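# Sort tested circuit boards into matching green or red totes

## Task

Remove every circuit board from its tester and drop it off in the tote whose color matches that tester's light, green or red. Any board in the wrong tote, or any tote no longer on its bench, means failure. Each lid is latched by a hook that lets go when its small black tab is pushed down. Testers are loose: each must finish upright on its own plate, still facing its original direction. The robot must not topple or finish leaning.

## Robot and tools

ROBOT. An RB-Y1: a two-wheel differential base with rear casters (0.58 m wide, front edge 0.10 m ahead of the wheel axle, rear 0.57 m behind it, turning-on-the-spot radius 0.58 m), a folding leg and torso, a head with head_camera, and two 7-joint arms, each ending in a parallel gripper with a wrist camera (left_wrist_camera, right_wrist_camera) whose housing juts sideways and can collide. The base cannot move sideways.

FRAMES. Base frame: origin on the floor between the drive wheels, x ahead, y to the left, z up, metres. The left_hand and right_hand lines give the point between the finger pads in this frame; fingers point along the hand's -z, close along its x. Reported hand positions drift from the truth at long reach or under load. base_odometry is relative to where the base began the scene, counts only wheel rotation (slip looks like motion, contact-induced turns are missed), heading in rad, positive = left.

move. One action plus optional "cameras" (list of head_camera, left_wrist_camera, right_wrist_camera or all; empty list = no images) and "blocking". Allowed combinations: base and/or joints (optionally with min_time_s or contact_limits); target alone or with min_time_s; contact_limits alone; or nothing, which just reports state.
- base: one object {x_m_s, turn_rad_s, for_s}, velocities not positions. x_m_s forward speed, magnitude 0.005–0.4 m/s or 0; turn_rad_s left-positive, 0.02–1.509 rad/s or 0; for_s 0.1–5 s. Acceleration is 0.4 m/s² (turn 0.5 rad/s²), so the base coasts up to 1 s (turn 3.1 s) after for_s; distance ≈ speed × for_s. If |x| + 0.27|turn| exceeds 0.4 both are scaled down. Driving into furniture does not stop the wheels.
- joints: absolute angle targets, keyed by joint name, radians (grippers in metres of pad opening, 0–0.1). Torso: torso_squat_rad 0–1.2 (lowers chest), torso_shift_rad -0.3–0.6 (hips forward), torso_pitch_rad -0.2–1.4 (bow forward), torso_yaw_rad -1.5–1.5 (left-positive; raise both arms ≥0.2 rad roll first). Combined torso constraints: squat+shift ≤ 1.52; squat−shift+pitch ≤ 1.57; shift+0.5pitch−0.4squat ≤ 0.7; shift+0.3pitch−0.5squat ≤ 0.39, else partial motion and "off_target". Arms: shoulder_pitch ±2.356 (negative raises forward), left shoulder_roll 0–3.141 / right -3.141–0 (outward lift), shoulder_yaw ±2.094, elbow -2.617–0.01 (negative bends), forearm_roll ±3.141, wrist_pitch -1.57–1.919, hand_roll ±2.705. head_pan_rad ±0.523 (left-positive), head_tilt_rad -0.35–1.57 (positive looks down). Top speeds: arm 1 rad/s (wrist-area joints 1.5), torso pitch/squat 0.3, shift 0.15, yaw 0.6, gripper 0.08 m/s.
- target: one hand's absolute pose {side "left"/"right", x, y, z in metres in the base frame (-3 to 3), quat_wxyz as printed in the hand lines}. Solved once to joint angles, so the hand follows a curved path; split long moves into short steps. Result says "reached" (within 10 mm, 2°), "short" with the error, or "refused" with a reason. A target waits for all prior motion.
- min_time_s: 0.1–8 s, the minimum duration of each arm/head/torso motion in the action.
- contact_limits: {left_gripper_m, right_gripper_m} in mA, 200–672.5 (default 672.5); persists. Lower values soften grip.
- blocking: true/omitted returns when everything is at rest; false returns within ~0.5 s and motion continues.
To grip, command an opening at least 0.005 m below the object's width; "off_target" or "done" on the gripper is then normal.

wait {seconds 0–10, cameras}: lets time pass, returns state; ends early once moves settle. stop {cameras}: brakes all running motion. zoom_image {camera, region [x0,y0,x1,y1] pixels, max 504×504}: enlarges part of that camera's latest image (head 896×504, wrists 644×364). finished_scene {scene: the current scene's number}: irreversible; the goal must hold with the robot hands-off; later calls go to the next scene.

RESULTS. Status words: "done", "moving", "off_target" (rested away from target, may still push), "time_out", "contact_stop" (torso only), "limit_stop_at_<name>" (self-collision guard or built-in limit), "not_followed" (arm command withheld by the arm-collision check; see "cause:"), "stopped", "refused", "torque_fault", "limit_stop_at_motor_heat". A torso or arm stop halts that whole group. After a refusal or an uncommanded stop, the remaining move/wait/finished_scene calls of that reply are skipped. on_its_own lists things the robot did unbidden ("held at" = current target). Also reported: joint_positions, joint torques and external torque estimates (arm joint order), wrist force/torque (hand axes, uncalibrated, offset up to 16 N), motor_effort of the wheels in % with peak in brackets (rest normally under 30), wheel_motors_off, lidar_m (12 sectors of 30°, first straight ahead, counter-clockwise; sees only a plane 0.23 m up, not glass), motor temperatures, a "pictures" line giving image order.

AVOID. Arms striking or pressing on each other (may end the scene); keep shoulder rolls ~0.5 rad outward when both reach forward. Contact torque at a joint's limit (elbow 32.7 N m, wrist-area 22.7, shoulder 63.7; held weight counts) freezes the robot for 10 s. Motors at 80 °C brake the arm for 30–60 s; avoid long stretched holds. Heavy loads (over 3 kg per arm) or weight far forward can tip the robot, especially after a sharp stop while driving forward. The upper body can snag under tables while the base passes. Don't drop boards, release them moving, slam lids, or shove the testers off their plates. Things may occasionally be tugged or nudged by outside disturbances.

Each tool is called by a JSON object that holds its "fn" and its "kwargs".

## Session

{"fn": "move", "kwargs": {}}

Scene clock: 0.00 s.
Joint torques (N m): no reading
External joint torques (N m): no reading
Motor temperatures (°C): left_arm=[29 32 30 34 39 36 41] | right_arm=[35 33 28 33 45 37 36]
Wrist force (N): no reading
Wrist torque (N m): no reading
Wrist force, peak (N): no reading
base_odometry: x=+0.000 y=+0.000 heading=+0.000
lidar_m: 2.52 2.77 1.96 1.99 2.31 2.11 2.09 2.32 2.40 2.35 2.77 2.54
base_status: not commanded
joint_positions: torso_squat_rad=+0.350 torso_shift_rad=+0.000 torso_pitch_rad=+0.000 torso_yaw_rad=+0.000 left_shoulder_pitch_rad=+0.027 left_shoulder_roll_rad=+0.018 left_shoulder_yaw_rad=-0.025 left_elbow_rad=-0.232 left_forearm_roll_rad=+0.014 left_wrist_pitch_rad=+0.031 left_hand_roll_rad=-0.041 left_gripper_m=+0.100 right_shoulder_pitch_rad=+0.035 right_shoulder_roll_rad=-0.046 right_shoulder_yaw_rad=+0.024 right_elbow_rad=-0.288 right_forearm_roll_rad=+0.041 right_wrist_pitch_rad=+0.022 right_hand_roll_rad=+0.009 right_gripper_m=+0.099 head_pan_rad=+0.000 head_tilt_rad=+0.400
joint_status: not commanded
wheel_motors_off: 0
motor_effort: left_wheel=-1 right_wheel=+3
chest: x=-0.2280 y=-0.0007 z=+1.2475 quat_wxyz=(+1.000, +0.000, +0.000, +0.000) (m; base frame)
left_hand: x=-0.1412 y=+0.2314 z=+0.5672 quat_wxyz=(+0.996, +0.009, -0.088, -0.022) (m; base frame)
right_hand: x=-0.1186 y=-0.2534 z=+0.5712 quat_wxyz=(+0.992, -0.025, -0.115, +0.034) (m; base frame)
pictures: head_camera, left_wrist_camera, right_wrist_camera

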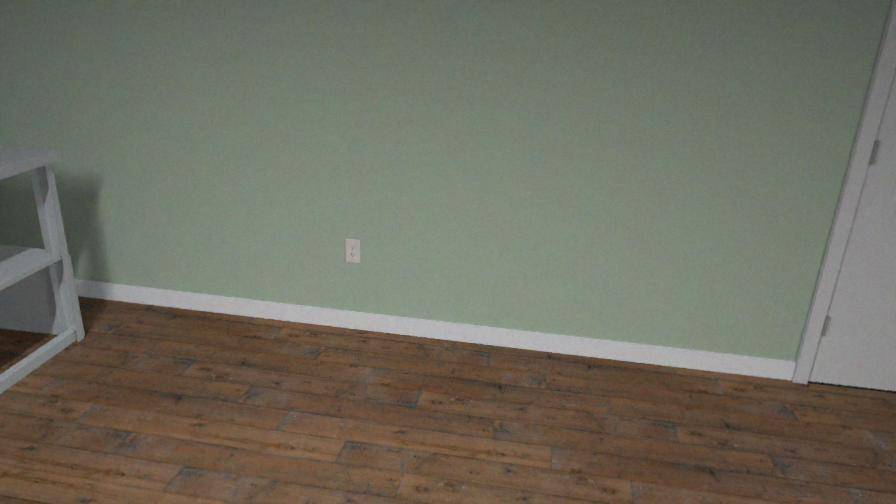

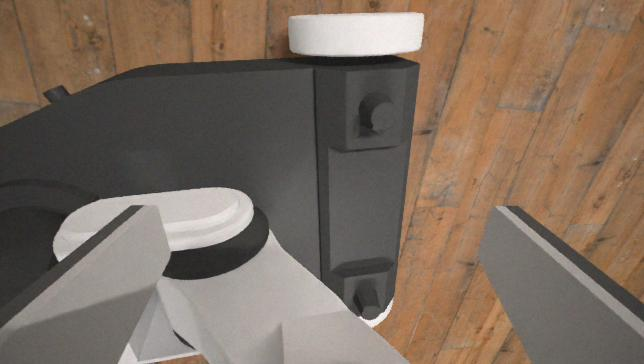

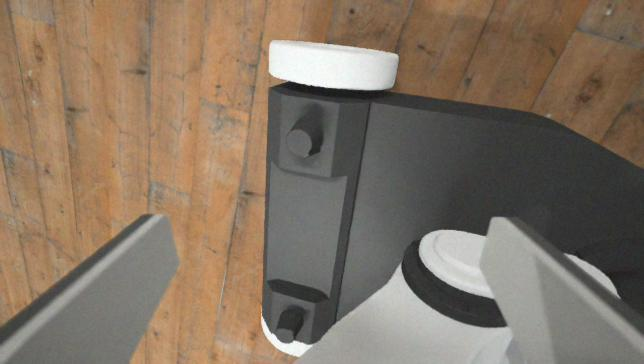

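Look around.

{"fn": "move", "kwargs": {"base": {"turn_rad_s": 0.7, "for_s": 1.5}, "cameras": ["head_camera"]}}

{"fn": "move", "kwargs": {"base": {"turn_rad_s": 0.7, "for_s": 1.5}, "cameras": ["head_camera"]}}

{"fn": "move", "kwargs": {"base": {"turn_rad_s": 0.7, "for_s": 1.5}, "cameras": ["head_camera"]}}

{"fn": "move", "kwargs": {"base": {"turn_rad_s": 0.7, "for_s": 1.5}, "cameras": ["head_camera"]}}

{"fn": "move", "kwargs": {"base": {"turn_rad_s": 0.7, "for_s": 1.5}, "cameras": ["head_camera"]}}

Scene clock: 12.03 s.
Joint torques (N m): left_arm=[-2.09 0.73 0.06 -0.88 0.2 -0.43 0.13] | right_arm=[-2.27 -0.97 -0.55 -1.05 -0.12 -0.67 0.06]
External joint torques (N m): left_arm=[-0.16 0.12 0.01 0.1 0.2 0.02 0.14] | right_arm=[0.03 0.83 -0.37 0.41 -0.19 -0.14 0.05]
Wrist force (N): left_arm=[-2.7 -0.2 -9.7] | right_arm=[0.7 11.2 -12.7]
Wrist torque (N m): left_arm=[0.00 -0.45 -0.22] | right_arm=[-0.09 0.74 0.49]
Wrist force, peak (N): left_arm=[-2.8 -0.1 -9.9] | right_arm=[0.4 11.4 -12.9]
move: done
base_odometry: x=+0.000 y=+0.000 heading=+1.050
lidar_m: 1.95 1.97 2.31 2.11 2.08 2.29 2.40 2.35 2.81 2.54 2.52 2.76
base_status: done (sent for 1.5 of 1.5 s)
joint_positions: torso_squat_rad=+0.350 torso_shift_rad=+0.000 torso_pitch_rad=+0.000 torso_yaw_rad=+0.000 left_shoulder_pitch_rad=+0.027 left_shoulder_roll_rad=+0.018 left_shoulder_yaw_rad=-0.025 left_elbow_rad=-0.232 left_forearm_roll_rad=+0.014 left_wrist_pitch_rad=+0.031 left_hand_roll_rad=-0.041 left_gripper_m=+0.100 right_shoulder_pitch_rad=+0.035 right_shoulder_roll_rad=-0.046 right_shoulder_yaw_rad=+0.024 right_elbow_rad=-0.288 right_forearm_roll_rad=+0.041 right_wrist_pitch_rad=+0.022 right_hand_roll_rad=+0.009 right_gripper_m=+0.099 head_pan_rad=+0.000 head_tilt_rad=+0.400
wheel_motors_off: 0
motor_effort: left_wheel=+3(20) right_wheel=+3(26)
chest: x=-0.2280 y=-0.0008 z=+1.2475 quat_wxyz=(+1.000, +0.000, +0.000, +0.000) (m; base frame)
left_hand: x=-0.1412 y=+0.2314 z=+0.5672 quat_wxyz=(+0.996, +0.009, -0.088, -0.022) (m; base frame)
right_hand: x=-0.1186 y=-0.2534 z=+0.5712 quat_wxyz=(+0.992, -0.025, -0.115, +0.034) (m; base frame)
pictures: head_camera
camera_calibration:
head_camera: T_world_to_cam=[[0.00558782, -0.998763, 0.0494191, -0.0729387], [-0.352729, -0.0482119, -0.934483, 1.33893], [0.935709, -0.0122098, -0.352562, 0.642054], [0, 0, 0, 1]]

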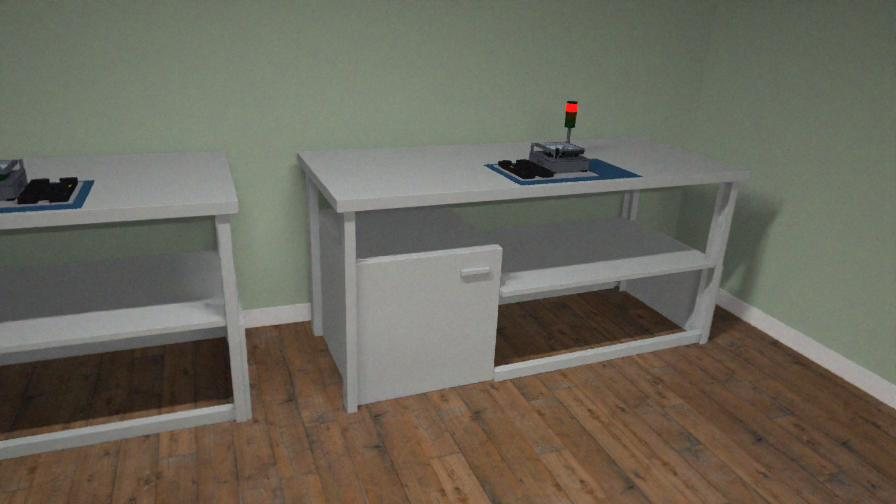

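Scene clock: 15.27 s.
Joint torques (N m): left_arm=[-1.97 0.47 0.17 -0.79 0.18 -0.48 0.09] | right_arm=[-2.23 -0.98 -0.4 -1.18 -0.1 -0.59 0]
External joint torques (N m): left_arm=[-0.03 -0.14 0.11 0.19 0.18 -0.03 0.1] | right_arm=[0.07 0.82 -0.22 0.28 -0.17 -0.06 -0.02]
Wrist force (N): left_arm=[-3.0 -0.5 -9.9] | right_arm=[0.7 11.0 -12.5]
Wrist torque (N m): left_arm=[0.02 -0.49 -0.20] | right_arm=[-0.07 0.73 0.50]
Wrist force, peak (N): left_arm=[-3.0 -0.5 -9.9] | right_arm=[0.9 11.5 -12.7]
move: done
base_odometry: x=+0.000 y=+0.000 heading=+2.099
lidar_m: 2.31 2.10 2.08 2.28 2.37 2.32 2.77 2.58 2.55 2.79 1.96 1.99
base_status: done (sent for 1.5 of 1.5 s)
joint_positions: torso_squat_rad=+0.350 torso_shift_rad=+0.000 torso_pitch_rad=+0.000 torso_yaw_rad=+0.000 left_shoulder_pitch_rad=+0.027 left_shoulder_roll_rad=+0.018 left_shoulder_yaw_rad=-0.025 left_elbow_rad=-0.232 left_forearm_roll_rad=+0.014 left_wrist_pitch_rad=+0.031 left_hand_roll_rad=-0.041 left_gripper_m=+0.100 right_shoulder_pitch_rad=+0.035 right_shoulder_roll_rad=-0.046 right_shoulder_yaw_rad=+0.024 right_elbow_rad=-0.288 right_forearm_roll_rad=+0.041 right_wrist_pitch_rad=+0.022 right_hand_roll_rad=+0.009 right_gripper_m=+0.099 head_pan_rad=+0.000 head_tilt_rad=+0.400
wheel_motors_off: 0
motor_effort: left_wheel=+3(15) right_wheel=+5(24)
chest: x=-0.2280 y=-0.0008 z=+1.2475 quat_wxyz=(+1.000, +0.000, +0.000, +0.000) (m; base frame)
left_hand: x=-0.1412 y=+0.2314 z=+0.5672 quat_wxyz=(+0.996, +0.009, -0.088, -0.022) (m; base frame)
right_hand: x=-0.1186 y=-0.2534 z=+0.5712 quat_wxyz=(+0.992, -0.025, -0.115, +0.034) (m; base frame)
pictures: head_camera
camera_calibration:
head_camera: T_world_to_cam=[[0.0055867, -0.998762, 0.0494199, -0.0729396], [-0.352725, -0.0482124, -0.934484, 1.33894], [0.93571, -0.012211, -0.352558, 0.642053], [0, 0, 0, 1]]

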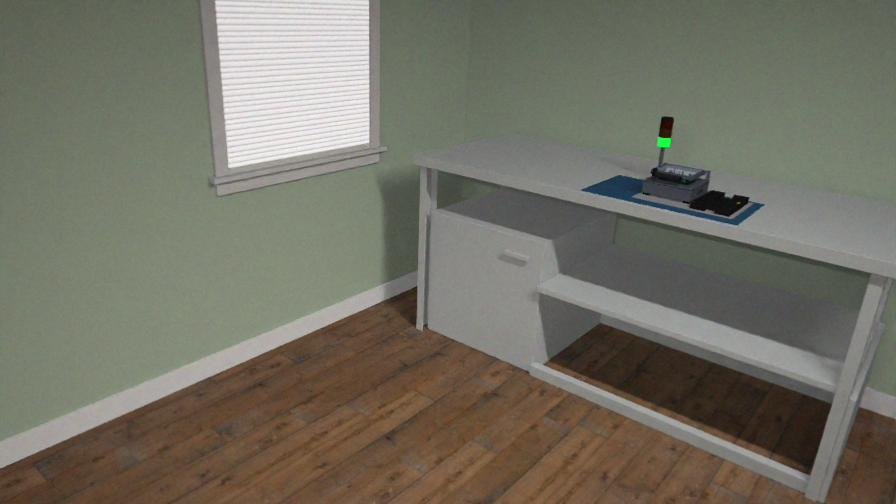

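Scene clock: 18.50 s.
Joint torques (N m): left_arm=[-1.98 0.71 0.03 -0.78 0.19 -0.44 0.06] | right_arm=[-2.09 -0.94 -0.53 -1.25 -0.16 -0.57 0.05]
External joint torques (N m): left_arm=[-0.05 0.1 -0.03 0.21 0.19 0.01 0.07] | right_arm=[0.21 0.86 -0.36 0.21 -0.23 -0.04 0.03]
Wrist force (N): left_arm=[-2.6 -0.3 -9.6] | right_arm=[0.6 11.1 -12.6]
Wrist torque (N m): left_arm=[0.00 -0.42 -0.21] | right_arm=[-0.08 0.73 0.49]
Wrist force, peak (N): left_arm=[-3.0 -0.6 -9.8] | right_arm=[0.9 11.2 -12.8]
move: done
base_odometry: x=+0.000 y=+0.000 heading=-3.134
lidar_m: 2.09 2.29 2.37 2.31 2.77 2.54 2.52 2.79 1.98 2.02 2.31 2.11
base_status: done (sent for 1.5 of 1.5 s)
joint_positions: torso_squat_rad=+0.350 torso_shift_rad=+0.000 torso_pitch_rad=+0.000 torso_yaw_rad=+0.000 left_shoulder_pitch_rad=+0.027 left_shoulder_roll_rad=+0.018 left_shoulder_yaw_rad=-0.025 left_elbow_rad=-0.232 left_forearm_roll_rad=+0.014 left_wrist_pitch_rad=+0.031 left_hand_roll_rad=-0.041 left_gripper_m=+0.100 right_shoulder_pitch_rad=+0.035 right_shoulder_roll_rad=-0.046 right_shoulder_yaw_rad=+0.024 right_elbow_rad=-0.288 right_forearm_roll_rad=+0.041 right_wrist_pitch_rad=+0.022 right_hand_roll_rad=+0.009 right_gripper_m=+0.099 head_pan_rad=+0.000 head_tilt_rad=+0.400
wheel_motors_off: 0
motor_effort: left_wheel=+3(16) right_wheel=+4(24)
chest: x=-0.2280 y=-0.0008 z=+1.2475 quat_wxyz=(+1.000, +0.000, +0.000, +0.000) (m; base frame)
left_hand: x=-0.1412 y=+0.2314 z=+0.5672 quat_wxyz=(+0.996, +0.009, -0.088, -0.022) (m; base frame)
right_hand: x=-0.1186 y=-0.2534 z=+0.5712 quat_wxyz=(+0.992, -0.025, -0.115, +0.034) (m; base frame)
pictures: head_camera
camera_calibration:
head_camera: T_world_to_cam=[[0.00558614, -0.998762, 0.0494202, -0.0729398], [-0.352723, -0.0482124, -0.934485, 1.33894], [0.935711, -0.0122115, -0.352556, 0.642053], [0, 0, 0, 1]]

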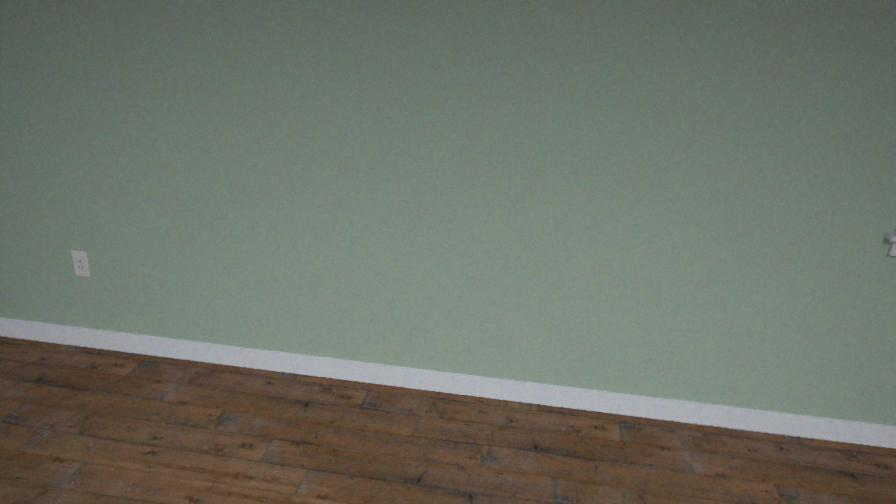

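Scene clock: 21.77 s.
Joint torques (N m): left_arm=[-1.99 0.57 -0.02 -0.79 0.23 -0.45 0.1] | right_arm=[-2.28 -1.08 -0.47 -1.19 -0.19 -0.51 0.07]
External joint torques (N m): left_arm=[-0.05 -0.04 -0.07 0.19 0.23 0 0.11] | right_arm=[0.02 0.73 -0.29 0.27 -0.25 0.02 0.06]
Wrist force (N): left_arm=[-2.7 -0.1 -9.6] | right_arm=[0.9 11.5 -12.7]
Wrist torque (N m): left_arm=[-0.02 -0.45 -0.20] | right_arm=[-0.12 0.76 0.51]
Wrist force, peak (N): left_arm=[-2.6 -0.4 -10.0] | right_arm=[0.6 11.1 -13.0]
move: done
base_odometry: x=+0.000 y=+0.000 heading=-2.085
lidar_m: 2.37 2.32 2.77 2.54 2.52 2.76 1.99 2.01 2.34 2.10 2.09 2.28
base_status: done (sent for 1.5 of 1.5 s)
joint_positions: torso_squat_rad=+0.350 torso_shift_rad=+0.000 torso_pitch_rad=+0.000 torso_yaw_rad=+0.000 left_shoulder_pitch_rad=+0.027 left_shoulder_roll_rad=+0.018 left_shoulder_yaw_rad=-0.025 left_elbow_rad=-0.232 left_forearm_roll_rad=+0.014 left_wrist_pitch_rad=+0.031 left_hand_roll_rad=-0.041 left_gripper_m=+0.100 right_shoulder_pitch_rad=+0.035 right_shoulder_roll_rad=-0.046 right_shoulder_yaw_rad=+0.024 right_elbow_rad=-0.288 right_forearm_roll_rad=+0.041 right_wrist_pitch_rad=+0.022 right_hand_roll_rad=+0.009 right_gripper_m=+0.099 head_pan_rad=+0.000 head_tilt_rad=+0.400
wheel_motors_off: 0
motor_effort: left_wheel=+2(14) right_wheel=+5(26)
chest: x=-0.2280 y=-0.0008 z=+1.2475 quat_wxyz=(+1.000, +0.000, +0.000, +0.000) (m; base frame)
left_hand: x=-0.1412 y=+0.2314 z=+0.5672 quat_wxyz=(+0.996, +0.009, -0.088, -0.022) (m; base frame)
right_hand: x=-0.1186 y=-0.2534 z=+0.5712 quat_wxyz=(+0.992, -0.025, -0.115, +0.034) (m; base frame)
pictures: head_camera
camera_calibration:
head_camera: T_world_to_cam=[[0.00558588, -0.998762, 0.0494206, -0.0729402], [-0.352723, -0.0482127, -0.934485, 1.33894], [0.935711, -0.0122119, -0.352556, 0.642053], [0, 0, 0, 1]]

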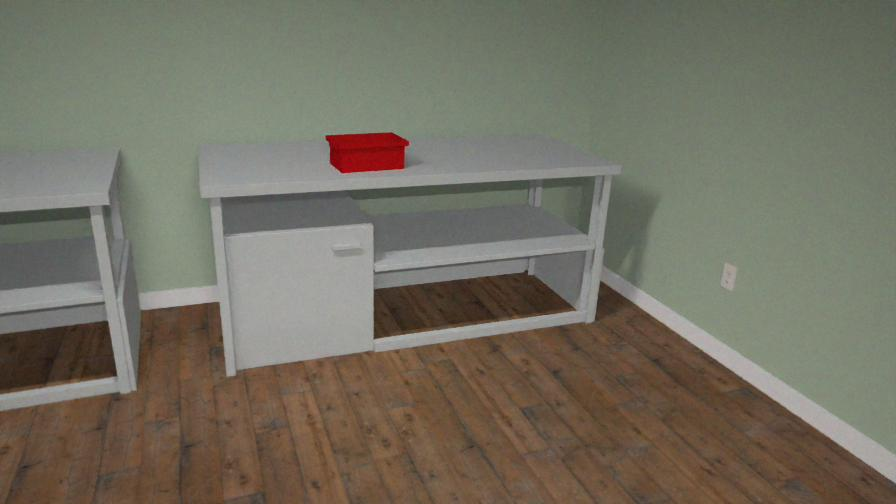

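Scene clock: 25.03 s.
Joint torques (N m): left_arm=[-2.09 0.54 -0.08 -0.83 0.15 -0.48 0.11] | right_arm=[-2.35 -1.13 -0.71 -1.3 -0.22 -0.61 0.01]
External joint torques (N m): left_arm=[-0.16 -0.07 -0.14 0.16 0.14 -0.03 0.12] | right_arm=[-0.05 0.67 -0.53 0.17 -0.28 -0.08 0]
Wrist force (N): left_arm=[-2.9 -0.2 -9.4] | right_arm=[0.9 11.3 -12.6]
Wrist torque (N m): left_arm=[-0.02 -0.48 -0.21] | right_arm=[-0.12 0.78 0.51]
Wrist force, peak (N): left_arm=[-2.8 -0.3 -9.9] | right_arm=[1.0 11.4 -12.9]
move: done
base_odometry: x=+0.000 y=+0.000 heading=-1.035
lidar_m: 2.77 2.54 2.52 2.74 1.96 1.98 2.31 2.14 2.12 2.31 2.37 2.32
base_status: done (sent for 1.5 of 1.5 s)
joint_positions: torso_squat_rad=+0.350 torso_shift_rad=+0.000 torso_pitch_rad=+0.000 torso_yaw_rad=+0.000 left_shoulder_pitch_rad=+0.027 left_shoulder_roll_rad=+0.018 left_shoulder_yaw_rad=-0.025 left_elbow_rad=-0.232 left_forearm_roll_rad=+0.014 left_wrist_pitch_rad=+0.031 left_hand_roll_rad=-0.041 left_gripper_m=+0.100 right_shoulder_pitch_rad=+0.035 right_shoulder_roll_rad=-0.046 right_shoulder_yaw_rad=+0.024 right_elbow_rad=-0.288 right_forearm_roll_rad=+0.041 right_wrist_pitch_rad=+0.022 right_hand_roll_rad=+0.009 right_gripper_m=+0.099 head_pan_rad=+0.000 head_tilt_rad=+0.400
wheel_motors_off: 0
motor_effort: left_wheel=+0(15) right_wheel=+4(24)
chest: x=-0.2280 y=-0.0008 z=+1.2475 quat_wxyz=(+1.000, +0.000, +0.000, +0.000) (m; base frame)
left_hand: x=-0.1412 y=+0.2314 z=+0.5672 quat_wxyz=(+0.996, +0.009, -0.088, -0.022) (m; base frame)
right_hand: x=-0.1186 y=-0.2534 z=+0.5712 quat_wxyz=(+0.992, -0.025, -0.115, +0.034) (m; base frame)
pictures: head_camera
camera_calibration:
head_camera: T_world_to_cam=[[0.00558566, -0.998762, 0.0494201, -0.0729397], [-0.352722, -0.0482122, -0.934485, 1.33894], [0.935711, -0.0122119, -0.352555, 0.642053], [0, 0, 0, 1]]

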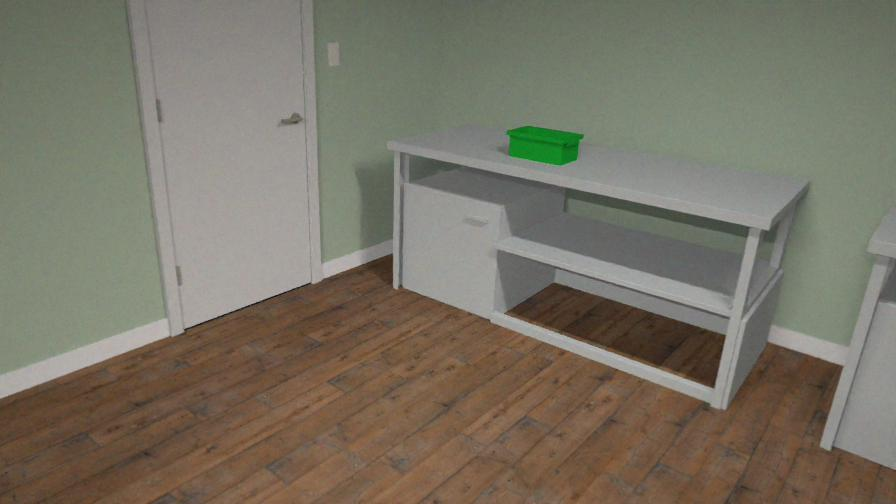

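{"fn": "move", "kwargs": {"base": {"turn_rad_s": 0.7, "for_s": 2.415}, "cameras": []}}

{"fn": "move", "kwargs": {"base": {"x_m_s": 0.4, "for_s": 5}, "joints": {"head_tilt_rad": 0.7}, "cameras": []}}

{"fn": "move", "kwargs": {"base": {"turn_rad_s": 0.4, "for_s": 1.985}}}

Scene clock: 51.80 s.
Joint torques (N m): left_arm=[-1.74 0.79 0.19 -0.82 0.22 -0.4 0.09] | right_arm=[-2.14 -0.85 -0.4 -1.19 -0.18 -0.54 -0.01]
External joint torques (N m): left_arm=[0.2 0.18 0.14 0.16 0.22 0.05 0.1] | right_arm=[0.16 0.95 -0.22 0.27 -0.24 -0.01 -0.02]
Wrist force (N): left_arm=[-2.6 -0.3 -9.5] | right_arm=[0.6 11.0 -12.5]
Wrist torque (N m): left_arm=[-0.01 -0.44 -0.22] | right_arm=[-0.09 0.73 0.50]
Wrist force, peak (N): left_arm=[-2.6 -0.2 -10.0] | right_arm=[0.7 11.5 -12.8]
move: done
base_odometry: x=+0.000 y=+0.000 heading=+0.645
lidar_m: 2.88 1.96 1.99 2.31 2.09 2.08 2.40 2.39 2.35 2.80 2.52 2.52
base_status: done (sent for 2.4 of 2.4 s)
joint_positions: torso_squat_rad=+0.350 torso_shift_rad=+0.000 torso_pitch_rad=+0.000 torso_yaw_rad=+0.000 left_shoulder_pitch_rad=+0.027 left_shoulder_roll_rad=+0.018 left_shoulder_yaw_rad=-0.025 left_elbow_rad=-0.232 left_forearm_roll_rad=+0.014 left_wrist_pitch_rad=+0.031 left_hand_roll_rad=-0.041 left_gripper_m=+0.100 right_shoulder_pitch_rad=+0.035 right_shoulder_roll_rad=-0.046 right_shoulder_yaw_rad=+0.024 right_elbow_rad=-0.288 right_forearm_roll_rad=+0.041 right_wrist_pitch_rad=+0.022 right_hand_roll_rad=+0.009 right_gripper_m=+0.099 head_pan_rad=+0.000 head_tilt_rad=+0.400
wheel_motors_off: 0
motor_effort: left_wheel=+2(16) right_wheel=+3(24)
chest: x=-0.2280 y=-0.0008 z=+1.2475 quat_wxyz=(+1.000, +0.000, +0.000, +0.000) (m; base frame)
left_hand: x=-0.1412 y=+0.2314 z=+0.5672 quat_wxyz=(+0.996, +0.009, -0.088, -0.022) (m; base frame)
right_hand: x=-0.1186 y=-0.2534 z=+0.5712 quat_wxyz=(+0.992, -0.025, -0.115, +0.034) (m; base frame)
pictures: none

Scene clock: 58.33 s.
Joint torques (N m): left_arm=[-1.59 0.84 -0.07 -0.74 0.19 -0.45 0.05] | right_arm=[-2.19 -1.17 -0.23 -1.18 -0.14 -0.67 0.02]
External joint torques (N m): left_arm=[0.34 0.23 -0.12 0.25 0.18 0.01 0.06] | right_arm=[0.1 0.64 -0.05 0.28 -0.21 -0.14 0.01]
Wrist force (N): left_arm=[-3.0 -0.2 -9.5] | right_arm=[0.6 11.1 -12.3]
Wrist torque (N m): left_arm=[-0.03 -0.49 -0.21] | right_arm=[-0.09 0.73 0.52]
Wrist force, peak (N): left_arm=[-2.7 -0.4 -10.0] | right_arm=[1.0 11.3 -13.1]
move: done
base_odometry: x=+1.598 y=+1.203 heading=+0.645
lidar_m: 0.88 1.24 0.85 0.71 1.11 3.52 4.04 3.88 2.28 1.28 1.09 1.09
base_status: done (sent for 5 of 5 s)
joint_positions: torso_squat_rad=+0.350 torso_shift_rad=+0.000 torso_pitch_rad=+0.000 torso_yaw_rad=+0.000 left_shoulder_pitch_rad=+0.026 left_shoulder_roll_rad=+0.018 left_shoulder_yaw_rad=-0.025 left_elbow_rad=-0.232 left_forearm_roll_rad=+0.014 left_wrist_pitch_rad=+0.031 left_hand_roll_rad=-0.041 left_gripper_m=+0.100 right_shoulder_pitch_rad=+0.035 right_shoulder_roll_rad=-0.046 right_shoulder_yaw_rad=+0.024 right_elbow_rad=-0.288 right_forearm_roll_rad=+0.041 right_wrist_pitch_rad=+0.022 right_hand_roll_rad=+0.009 right_gripper_m=+0.099 head_pan_rad=+0.000 head_tilt_rad=+0.700
joint_status: all done
wheel_motors_off: 0
motor_effort: left_wheel=+4(31) right_wheel=-4(30)
chest: x=-0.2280 y=-0.0008 z=+1.2475 quat_wxyz=(+1.000, +0.000, +0.000, +0.000) (m; base frame)
left_hand: x=-0.1412 y=+0.2314 z=+0.5672 quat_wxyz=(+0.996, +0.009, -0.088, -0.022) (m; base frame)
right_hand: x=-0.1186 y=-0.2534 z=+0.5712 quat_wxyz=(+0.992, -0.025, -0.115, +0.034) (m; base frame)
pictures: none

Scene clock: 61.43 s.
Joint torques (N m): left_arm=[-1.63 0.67 -0.11 -0.81 0.13 -0.52 0.1] | right_arm=[-2.13 -0.93 -0.33 -1.11 -0.12 -0.65 0.06]
External joint torques (N m): left_arm=[0.3 0.06 -0.16 0.17 0.12 -0.07 0.11] | right_arm=[0.17 0.88 -0.15 0.36 -0.19 -0.12 0.04]
Wrist force (N): left_arm=[-2.6 -0.2 -9.5] | right_arm=[0.6 10.9 -12.5]
Wrist torque (N m): left_arm=[-0.01 -0.44 -0.20] | right_arm=[-0.06 0.74 0.51]
Wrist force, peak (N): left_arm=[-2.8 -0.5 -9.9] | right_arm=[0.8 11.2 -12.9]
move: done
base_odometry: x=+1.598 y=+1.202 heading=+1.445
lidar_m: 1.23 0.71 0.81 2.61 3.65 3.85 3.71 1.58 1.16 1.11 0.88 0.98
base_status: done (sent for 2 of 2 s)
joint_positions: torso_squat_rad=+0.350 torso_shift_rad=+0.000 torso_pitch_rad=+0.000 torso_yaw_rad=+0.000 left_shoulder_pitch_rad=+0.026 left_shoulder_roll_rad=+0.018 left_shoulder_yaw_rad=-0.025 left_elbow_rad=-0.232 left_forearm_roll_rad=+0.014 left_wrist_pitch_rad=+0.031 left_hand_roll_rad=-0.041 left_gripper_m=+0.100 right_shoulder_pitch_rad=+0.035 right_shoulder_roll_rad=-0.046 right_shoulder_yaw_rad=+0.024 right_elbow_rad=-0.288 right_forearm_roll_rad=+0.041 right_wrist_pitch_rad=+0.022 right_hand_roll_rad=+0.009 right_gripper_m=+0.099 head_pan_rad=+0.000 head_tilt_rad=+0.700
wheel_motors_off: 0
motor_effort: left_wheel=+1(29) right_wheel=+2(30)
chest: x=-0.2280 y=-0.0008 z=+1.2475 quat_wxyz=(+1.000, +0.000, +0.000, +0.000) (m; base frame)
left_hand: x=-0.1412 y=+0.2314 z=+0.5672 quat_wxyz=(+0.996, +0.009, -0.088, -0.022) (m; base frame)
right_hand: x=-0.1186 y=-0.2534 z=+0.5712 quat_wxyz=(+0.992, -0.025, -0.115, +0.034) (m; base frame)
pictures: head_camera, left_wrist_camera, right_wrist_camera
camera_calibration:
head_camera: T_world_to_cam=[[0.0202203, -0.998759, 0.0455055, -0.0642704], [-0.613165, -0.0483382, -0.788475, 1.07395], [0.789696, -0.0119592, -0.613381, 0.989495], [0, 0, 0, 1]]
left_wrist_camera: T_world_to_cam=[[0.986243, -0.0302917, 0.162501, 0.0527115], [-0.103591, -0.879339, 0.464792, -0.0405221], [0.128814, -0.475232, -0.87038, 0.690904], [0, 0, 0, 1]]
right_wrist_camera: T_world_to_cam=[[-0.968044, -0.0542854, -0.244834, 0.0137371], [-0.14799, 0.911834, 0.382958, 0.0279905], [0.202459, 0.406953, -0.89073, 0.707657], [0, 0, 0, 1]]

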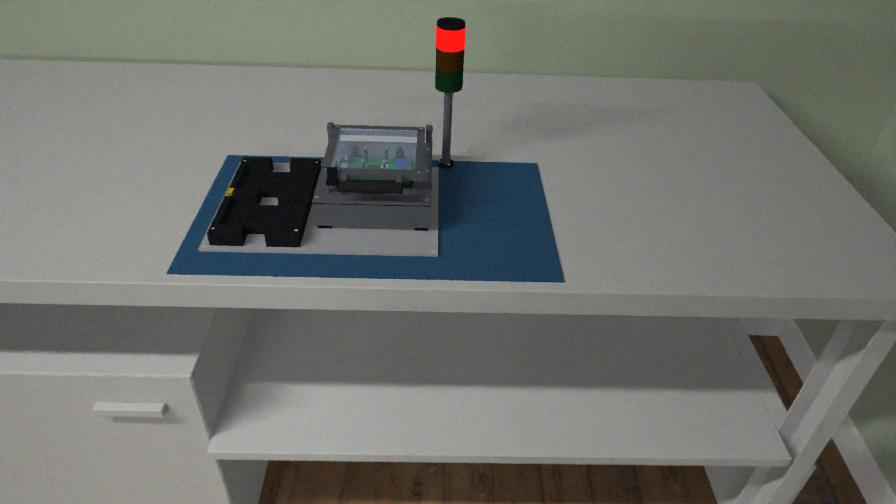

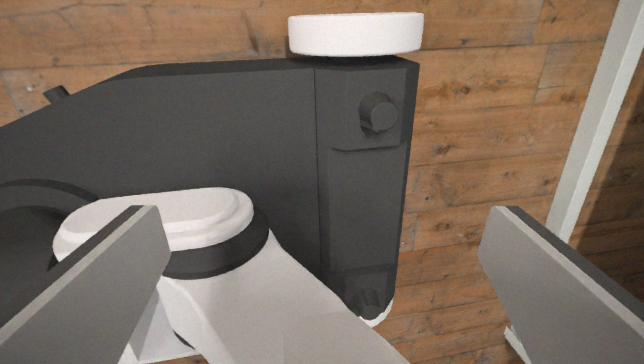

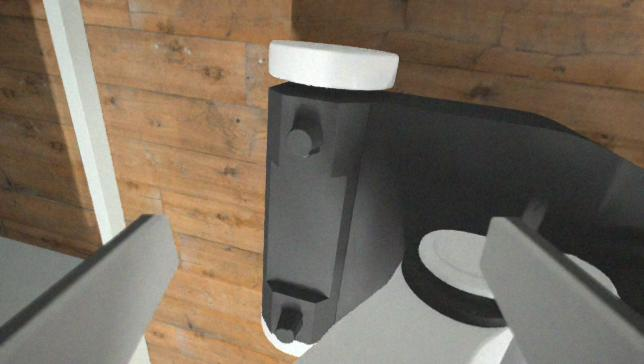

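{"fn": "zoom_image", "kwargs": {"camera": "head_camera", "region": [200, 110, 460, 260]}}

{"fn": "zoom_image", "kwargs": {"camera": "head_camera", "region": [305, 115, 445, 240]}}

Scaled by 1.938 from the camera's 896x504 image, which has a finer 1280x720 frame.

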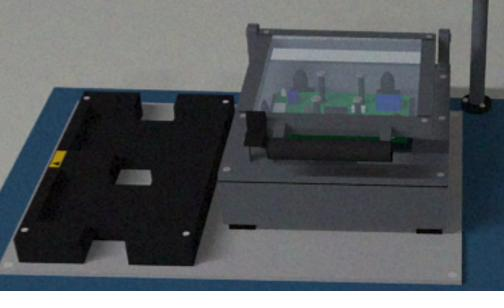

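Scaled by 3.600 from the camera's 896x504 image, which has a finer 1280x720 frame.

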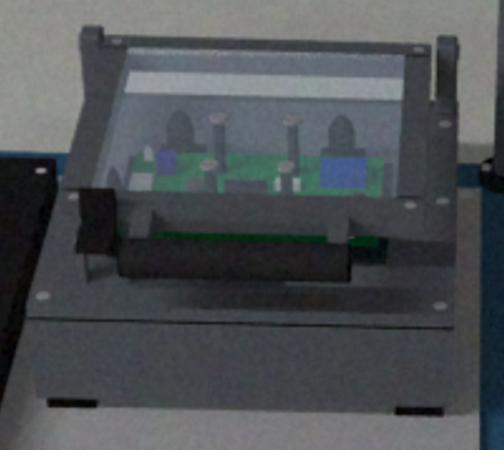

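{"fn": "move", "kwargs": {"joints": {"left_shoulder_roll_rad": 0.25, "left_elbow_rad": -1.6, "right_shoulder_roll_rad": -0.25, "right_elbow_rad": -1.6, "left_shoulder_pitch_rad": 0.3, "right_shoulder_pitch_rad": 0.3}, "cameras": []}}

{"fn": "move", "kwargs": {"target": {"side": "left", "x": 0.25, "y": 0.3, "z": 1.15, "quat_wxyz": [1, 0, 0, 0]}, "cameras": []}}

{"fn": "move", "kwargs": {"target": {"side": "right", "x": 0.25, "y": -0.3, "z": 1.15, "quat_wxyz": [1, 0, 0, 0]}, "cameras": []}}

{"fn": "move", "kwargs": {"base": {"x_m_s": 0.2, "for_s": 1.75}, "joints": {"torso_pitch_rad": 0.3, "head_tilt_rad": 0.75}, "cameras": ["all"]}}

Scene clock: 99.97 s.
Joint torques (N m): left_arm=[-5.01 5.28 2.85 -8.66 0.21 -1.76 0.09] | right_arm=[-4.86 -5.26 -2.8 -8.63 -0.03 -1.89 0.01]
External joint torques (N m): left_arm=[0.69 0.66 -0.2 0.95 0.18 0.1 0.13] | right_arm=[0.79 0.09 0.44 1.3 -0.27 0.02 -0.04]
Wrist force (N): left_arm=[-7.5 -1.6 -5.7] | right_arm=[-3.4 12.6 -8.6]
Wrist torque (N m): left_arm=[0.11 -0.75 -0.19] | right_arm=[-0.21 0.56 0.45]
Wrist force, peak (N): left_arm=[-4.1 -0.6 -9.9] | right_arm=[1.1 12.4 -12.6]
move: done
base_odometry: x=+1.598 y=+1.202 heading=+1.445
lidar_m: 1.24 0.70 0.82 2.62 3.65 3.85 3.71 1.58 1.16 1.12 0.88 0.99
joint_positions: torso_squat_rad=+0.350 torso_shift_rad=+0.000 torso_pitch_rad=+0.000 torso_yaw_rad=+0.000 left_shoulder_pitch_rad=+0.300 left_shoulder_roll_rad=+0.250 left_shoulder_yaw_rad=-0.025 left_elbow_rad=-1.600 left_forearm_roll_rad=+0.014 left_wrist_pitch_rad=+0.031 left_hand_roll_rad=-0.041 left_gripper_m=+0.100 right_shoulder_pitch_rad=+0.300 right_shoulder_roll_rad=-0.250 right_shoulder_yaw_rad=+0.024 right_elbow_rad=-1.600 right_forearm_roll_rad=+0.041 right_wrist_pitch_rad=+0.021 right_hand_roll_rad=+0.009 right_gripper_m=+0.099 head_pan_rad=+0.000 head_tilt_rad=+0.700
joint_status: all done
wheel_motors_off: 0
motor_effort: left_wheel=+1(4) right_wheel=+6(7)
chest: x=-0.2280 y=-0.0007 z=+1.2475 quat_wxyz=(+1.000, +0.000, +0.000, +0.000) (m; base frame)
left_hand: x=+0.1793 y=+0.3289 z=+0.9027 quat_wxyz=(+0.798, +0.109, -0.588, -0.082) (m; base frame)
right_hand: x=+0.1800 y=-0.3298 z=+0.9043 quat_wxyz=(+0.794, -0.115, -0.590, +0.091) (m; base frame)
pictures: none

Scene clock: 102.27 s.
Joint torques (N m): left_arm=[-19.91 9.08 6.23 -2.39 0.08 -0.41 0.05] | right_arm=[-4.75 -5.26 -3.02 -8.59 0.02 -1.88 0.03]
External joint torques (N m): left_arm=[2.11 -1.31 -1.42 0.99 0.07 -0.31 0.05] | right_arm=[0.89 0.09 0.22 1.34 -0.22 0.03 -0.02]
Wrist force (N): left_arm=[-1.7 -0.1 -9.5] | right_arm=[-3.5 12.4 -8.6]
Wrist torque (N m): left_arm=[-0.02 -0.42 -0.24] | right_arm=[-0.18 0.53 0.47]
Wrist force, peak (N): left_arm=[-8.0 -0.4 -7.5] | right_arm=[-3.8 12.6 -8.6]
move: done
base_odometry: x=+1.598 y=+1.202 heading=+1.445
lidar_m: 1.24 0.71 0.81 2.62 3.64 3.85 3.71 1.59 1.16 1.11 0.88 0.99
joint_positions: torso_squat_rad=+0.350 torso_shift_rad=+0.000 torso_pitch_rad=+0.000 torso_yaw_rad=+0.000 left_shoulder_pitch_rad=-1.174 left_shoulder_roll_rad=+0.874 left_shoulder_yaw_rad=-0.580 left_elbow_rad=-1.099 left_forearm_roll_rad=+1.201 left_wrist_pitch_rad=+1.919 left_hand_roll_rad=+0.364 left_gripper_m=+0.100 right_shoulder_pitch_rad=+0.300 right_shoulder_roll_rad=-0.250 right_shoulder_yaw_rad=+0.024 right_elbow_rad=-1.600 right_forearm_roll_rad=+0.041 right_wrist_pitch_rad=+0.021 right_hand_roll_rad=+0.009 right_gripper_m=+0.099 head_pan_rad=+0.000 head_tilt_rad=+0.700
joint_status: all done
wheel_motors_off: 0
motor_effort: left_wheel=+3(4) right_wheel=+6(8)
chest: x=-0.2280 y=-0.0007 z=+1.2475 quat_wxyz=(+1.000, +0.000, +0.000, +0.000) (m; base frame)
left_hand: x=+0.2499 y=+0.3004 z=+1.1507 quat_wxyz=(+1.000, +0.000, -0.003, +0.001) (m; base frame)
left_hand_status: reached (checked arc, planned for 1.8 s): 1 mm and 0.4 deg off.
right_hand: x=+0.1800 y=-0.3298 z=+0.9043 quat_wxyz=(+0.794, -0.115, -0.590, +0.091) (m; base frame)
pictures: none

Scene clock: 104.47 s.
Joint torques (N m): left_arm=[-19.91 9.34 6.28 -2.47 0.19 -0.31 0.02] | right_arm=[-20.58 -9.67 -6.44 -2.54 0.17 -0.41 0.04]
External joint torques (N m): left_arm=[2.11 -1.04 -1.36 0.92 0.18 -0.21 0.02] | right_arm=[3.06 1.64 1.31 1.02 -0.08 -0.36 0.04]
Wrist force (N): left_arm=[-1.6 0.0 -9.7] | right_arm=[2.4 10.7 -13.0]
Wrist torque (N m): left_arm=[-0.04 -0.42 -0.23] | right_arm=[-0.02 0.86 0.52]
Wrist force, peak (N): left_arm=[-1.4 -0.1 -9.9] | right_arm=[2.6 10.7 -13.1]
move: done
base_odometry: x=+1.598 y=+1.202 heading=+1.445
lidar_m: 1.23 0.71 0.81 2.62 3.65 3.85 3.72 1.58 1.16 1.11 0.88 0.99
joint_positions: torso_squat_rad=+0.350 torso_shift_rad=+0.000 torso_pitch_rad=+0.000 torso_yaw_rad=+0.000 left_shoulder_pitch_rad=-1.174 left_shoulder_roll_rad=+0.874 left_shoulder_yaw_rad=-0.580 left_elbow_rad=-1.099 left_forearm_roll_rad=+1.201 left_wrist_pitch_rad=+1.919 left_hand_roll_rad=+0.364 left_gripper_m=+0.100 right_shoulder_pitch_rad=-1.176 right_shoulder_roll_rad=-0.875 right_shoulder_yaw_rad=+0.583 right_elbow_rad=-1.103 right_forearm_roll_rad=-1.203 right_wrist_pitch_rad=+1.919 right_hand_roll_rad=-0.370 right_gripper_m=+0.099 head_pan_rad=+0.000 head_tilt_rad=+0.700
joint_status: all done
wheel_motors_off: 0
motor_effort: left_wheel=+2(4) right_wheel=+7(9)
chest: x=-0.2280 y=-0.0007 z=+1.2475 quat_wxyz=(+1.000, +0.000, +0.000, +0.000) (m; base frame)
left_hand: x=+0.2499 y=+0.3004 z=+1.1507 quat_wxyz=(+1.000, +0.000, -0.003, +0.001) (m; base frame)
right_hand: x=+0.2500 y=-0.3005 z=+1.1510 quat_wxyz=(+1.000, +0.000, -0.004, -0.001) (m; base frame)
right_hand_status: reached (checked arc, planned for 1.8 s): 1 mm and 0.5 deg off.
pictures: none

Scene clock: 107.03 s.
Joint torques (N m): left_arm=[-18.53 10.71 6.59 -2.96 0.35 0.25 0.08] | right_arm=[-19.2 -11.62 -6.57 -2.92 -0.04 0.24 -0.11]
External joint torques (N m): left_arm=[1.4 -1.08 -0.85 0.84 0.14 -0.2 0.07] | right_arm=[2.14 1.33 1 1 -0.1 -0.28 -0.1]
Wrist force (N): left_arm=[0.3 -0.3 -9.3] | right_arm=[4.2 10.7 -12.8]
Wrist torque (N m): left_arm=[-0.01 -0.31 -0.23] | right_arm=[-0.04 0.97 0.55]
Wrist force, peak (N): left_arm=[-1.7 -0.3 -9.9] | right_arm=[4.2 11.0 -13.0]
move: done
base_odometry: x=+1.642 y=+1.553 heading=+1.445
lidar_m: 0.88 0.59 0.47 0.84 3.65 4.32 4.07 1.58 1.16 1.11 0.69 0.92
base_status: done (sent for 1.77 of 1.77 s)
joint_positions: torso_squat_rad=+0.350 torso_shift_rad=+0.000 torso_pitch_rad=+0.300 torso_yaw_rad=+0.000 left_shoulder_pitch_rad=-1.174 left_shoulder_roll_rad=+0.874 left_shoulder_yaw_rad=-0.580 left_elbow_rad=-1.099 left_forearm_roll_rad=+1.201 left_wrist_pitch_rad=+1.919 left_hand_roll_rad=+0.364 left_gripper_m=+0.100 right_shoulder_pitch_rad=-1.176 right_shoulder_roll_rad=-0.875 right_shoulder_yaw_rad=+0.583 right_elbow_rad=-1.103 right_forearm_roll_rad=-1.203 right_wrist_pitch_rad=+1.919 right_hand_roll_rad=-0.370 right_gripper_m=+0.099 head_pan_rad=+0.000 head_tilt_rad=+0.750
joint_status: all done
wheel_motors_off: 0
motor_effort: left_wheel=+1(33) right_wheel=-1(32)
chest: x=-0.1366 y=-0.0007 z=+1.2337 quat_wxyz=(+0.989, +0.000, +0.149, +0.000) (m; base frame)
left_hand: x=+0.2913 y=+0.3005 z=+0.9999 quat_wxyz=(+0.989, +0.000, +0.146, +0.001) (m; base frame)
right_hand: x=+0.2916 y=-0.3004 z=+1.0002 quat_wxyz=(+0.989, +0.000, +0.145, -0.001) (m; base frame)
pictures: head_camera, left_wrist_camera, right_wrist_camera
camera_calibration:
head_camera: T_world_to_cam=[[0.0348437, -0.998751, 0.0358156, -0.0513388], [-0.846302, -0.0485486, -0.530487, 0.763524], [0.531563, -0.0118267, -0.846936, 1.17015], [0, 0, 0, 1]]
left_wrist_camera: T_world_to_cam=[[0.953449, 0.0172816, -0.30106, 0.0167217], [0.16155, -0.872279, 0.461553, -0.212207], [-0.254632, -0.488704, -0.834465, 1.12444], [0, 0, 0, 1]]
right_wrist_camera: T_world_to_cam=[[-0.962281, 0.0222252, 0.271148, 0.0185204], [0.139528, 0.895918, 0.421738, -0.160114], [-0.233553, 0.443664, -0.865226, 1.13845], [0, 0, 0, 1]]

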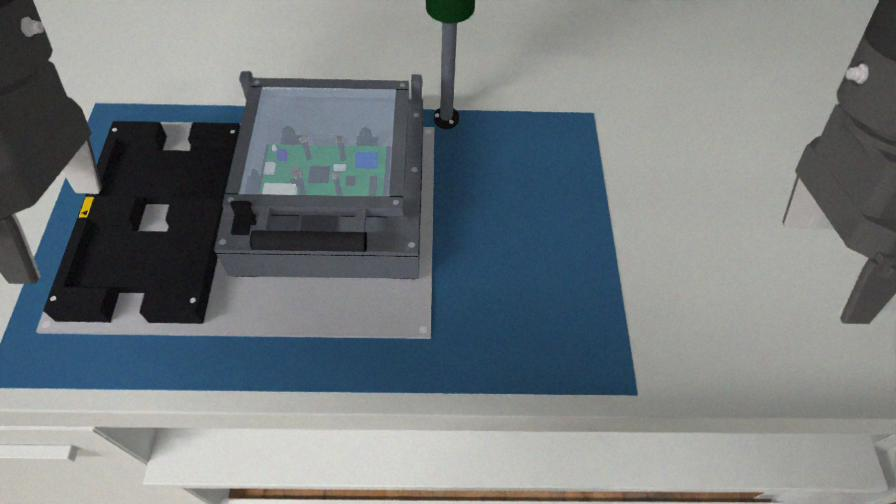

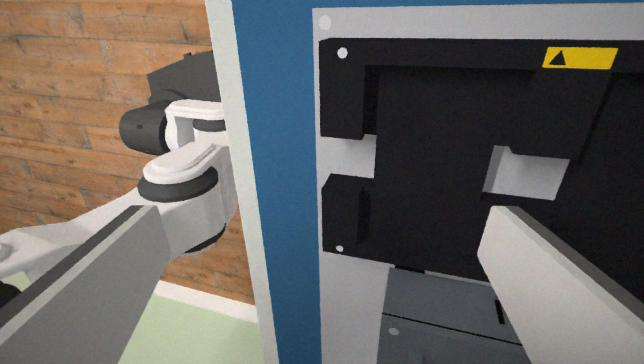

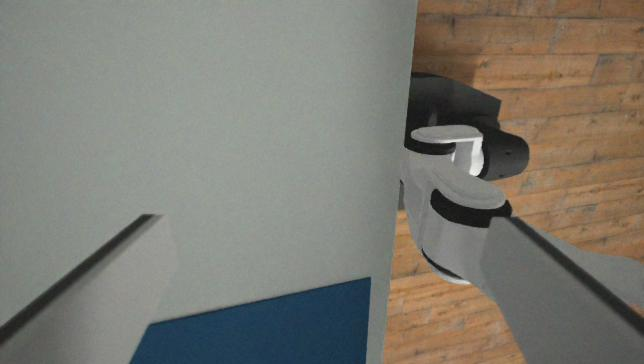

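{"fn": "zoom_image", "kwargs": {"camera": "head_camera", "region": [210, 170, 330, 290]}}

{"fn": "zoom_image", "kwargs": {"camera": "left_wrist_camera", "region": [340, 220, 644, 364]}}

Scaled by 4.200 from the camera's 896x504 image, which has a finer 1280x720 frame.

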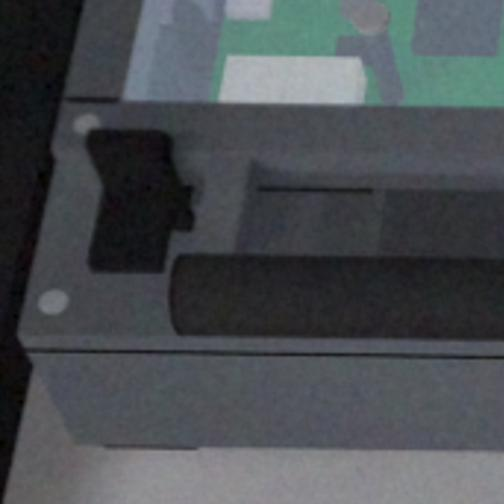

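Scaled by 1.658 from the camera's 644x364 image, which has a finer 920x520 frame.

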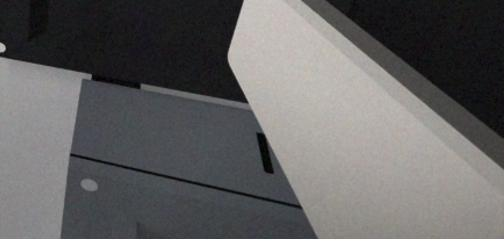

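{"fn": "move", "kwargs": {"target": {"side": "left", "x": 0.24, "y": 0.15, "z": 1.12, "quat_wxyz": [1, 0, 0, 0]}, "cameras": ["head_camera", "left_wrist_camera"]}}

{"fn": "zoom_image", "kwargs": {"camera": "left_wrist_camera", "region": [200, 100, 500, 300]}}

Scene clock: 131.80 s.
Joint torques (N m): left_arm=[-16.62 8.46 8.27 -0.6 0.09 -0.1 -0.25] | right_arm=[-18.79 -11.76 -6.84 -3.22 0.01 0.34 -0.01]
External joint torques (N m): left_arm=[1.08 0.85 -1.26 0.62 0.05 -0.05 -0.25] | right_arm=[2.55 1.19 0.73 0.69 -0.05 -0.18 0.01]
Wrist force (N): left_arm=[-1.8 -0.5 -9.9] | right_arm=[4.3 11.0 -12.8]
Wrist torque (N m): left_arm=[0.01 -0.41 -0.21] | right_arm=[-0.06 1.00 0.55]
Wrist force, peak (N): left_arm=[0.0 0.2 -10.6] | right_arm=[4.4 11.0 -13.0]
move: done
base_odometry: x=+1.642 y=+1.553 heading=+1.445
lidar_m: 0.88 0.60 0.47 0.84 3.65 4.32 4.06 1.58 1.16 1.11 0.69 0.93
joint_positions: torso_squat_rad=+0.350 torso_shift_rad=+0.000 torso_pitch_rad=+0.300 torso_yaw_rad=+0.000 left_shoulder_pitch_rad=-1.368 left_shoulder_roll_rad=+0.966 left_shoulder_yaw_rad=-0.682 left_elbow_rad=-1.893 left_forearm_roll_rad=+1.474 left_wrist_pitch_rad=+1.919 left_hand_roll_rad=+1.187 left_gripper_m=+0.100 right_shoulder_pitch_rad=-1.176 right_shoulder_roll_rad=-0.875 right_shoulder_yaw_rad=+0.583 right_elbow_rad=-1.103 right_forearm_roll_rad=-1.203 right_wrist_pitch_rad=+1.919 right_hand_roll_rad=-0.370 right_gripper_m=+0.099 head_pan_rad=+0.000 head_tilt_rad=+0.750
joint_status: all done
wheel_motors_off: 0
motor_effort: left_wheel=+2(4) right_wheel=-2(4)
chest: x=-0.1366 y=-0.0007 z=+1.2337 quat_wxyz=(+0.989, +0.000, +0.149, +0.000) (m; base frame)
left_hand: x=+0.2400 y=+0.1499 z=+1.1202 quat_wxyz=(+1.000, +0.000, +0.000, +0.000) (m; base frame)
left_hand_status: reached (checked arc, planned for 1.1 s): 0 mm and 0.1 deg off.
right_hand: x=+0.2915 y=-0.3004 z=+1.0002 quat_wxyz=(+0.989, +0.000, +0.145, -0.001) (m; base frame)
pictures: head_camera, left_wrist_camera
camera_calibration:
head_camera: T_world_to_cam=[[0.0348444, -0.998752, 0.0357922, -0.0513174], [-0.846251, -0.0485379, -0.530568, 0.76358], [0.531643, -0.0118018, -0.846886, 1.17014], [0, 0, 0, 1]]
left_wrist_camera: T_world_to_cam=[[0.999813, 0.0153462, -0.0117289, -0.230428], [0.0191224, -0.872007, 0.489119, -0.387519], [-0.00272156, -0.489252, -0.872138, 1.11995], [0, 0, 0, 1]]

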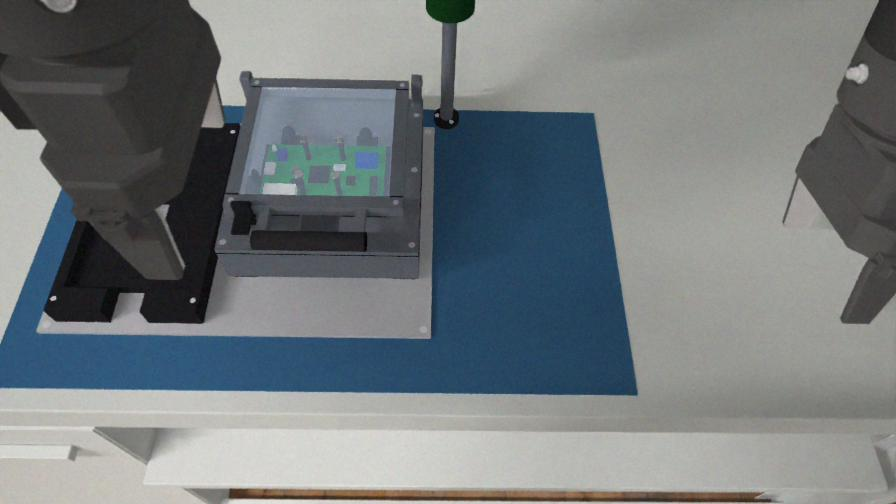

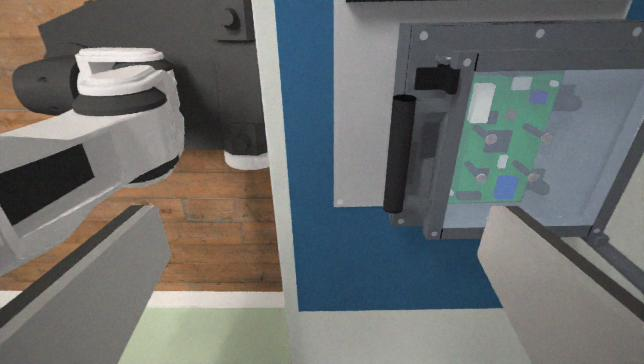

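Scaled by 1.680 from the camera's 644x364 image, which has a finer 920x520 frame.

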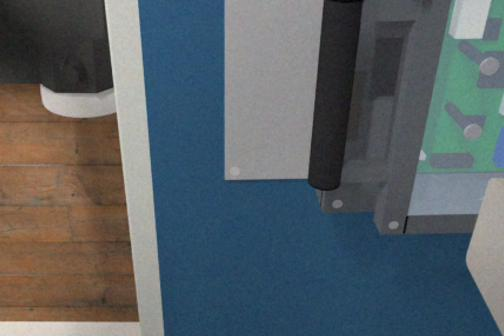

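{"fn": "zoom_image", "kwargs": {"camera": "left_wrist_camera", "region": [380, 20, 500, 120]}}

Scaled by 4.200 from the camera's 644x364 image, which has a finer 920x520 frame.

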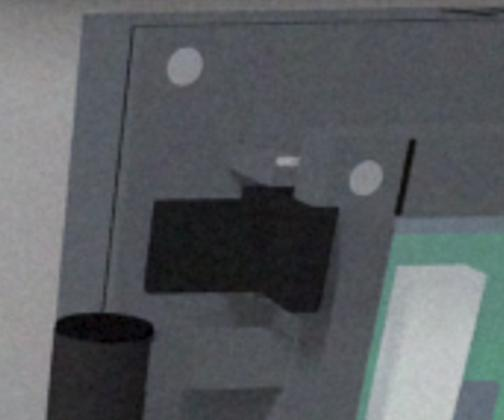

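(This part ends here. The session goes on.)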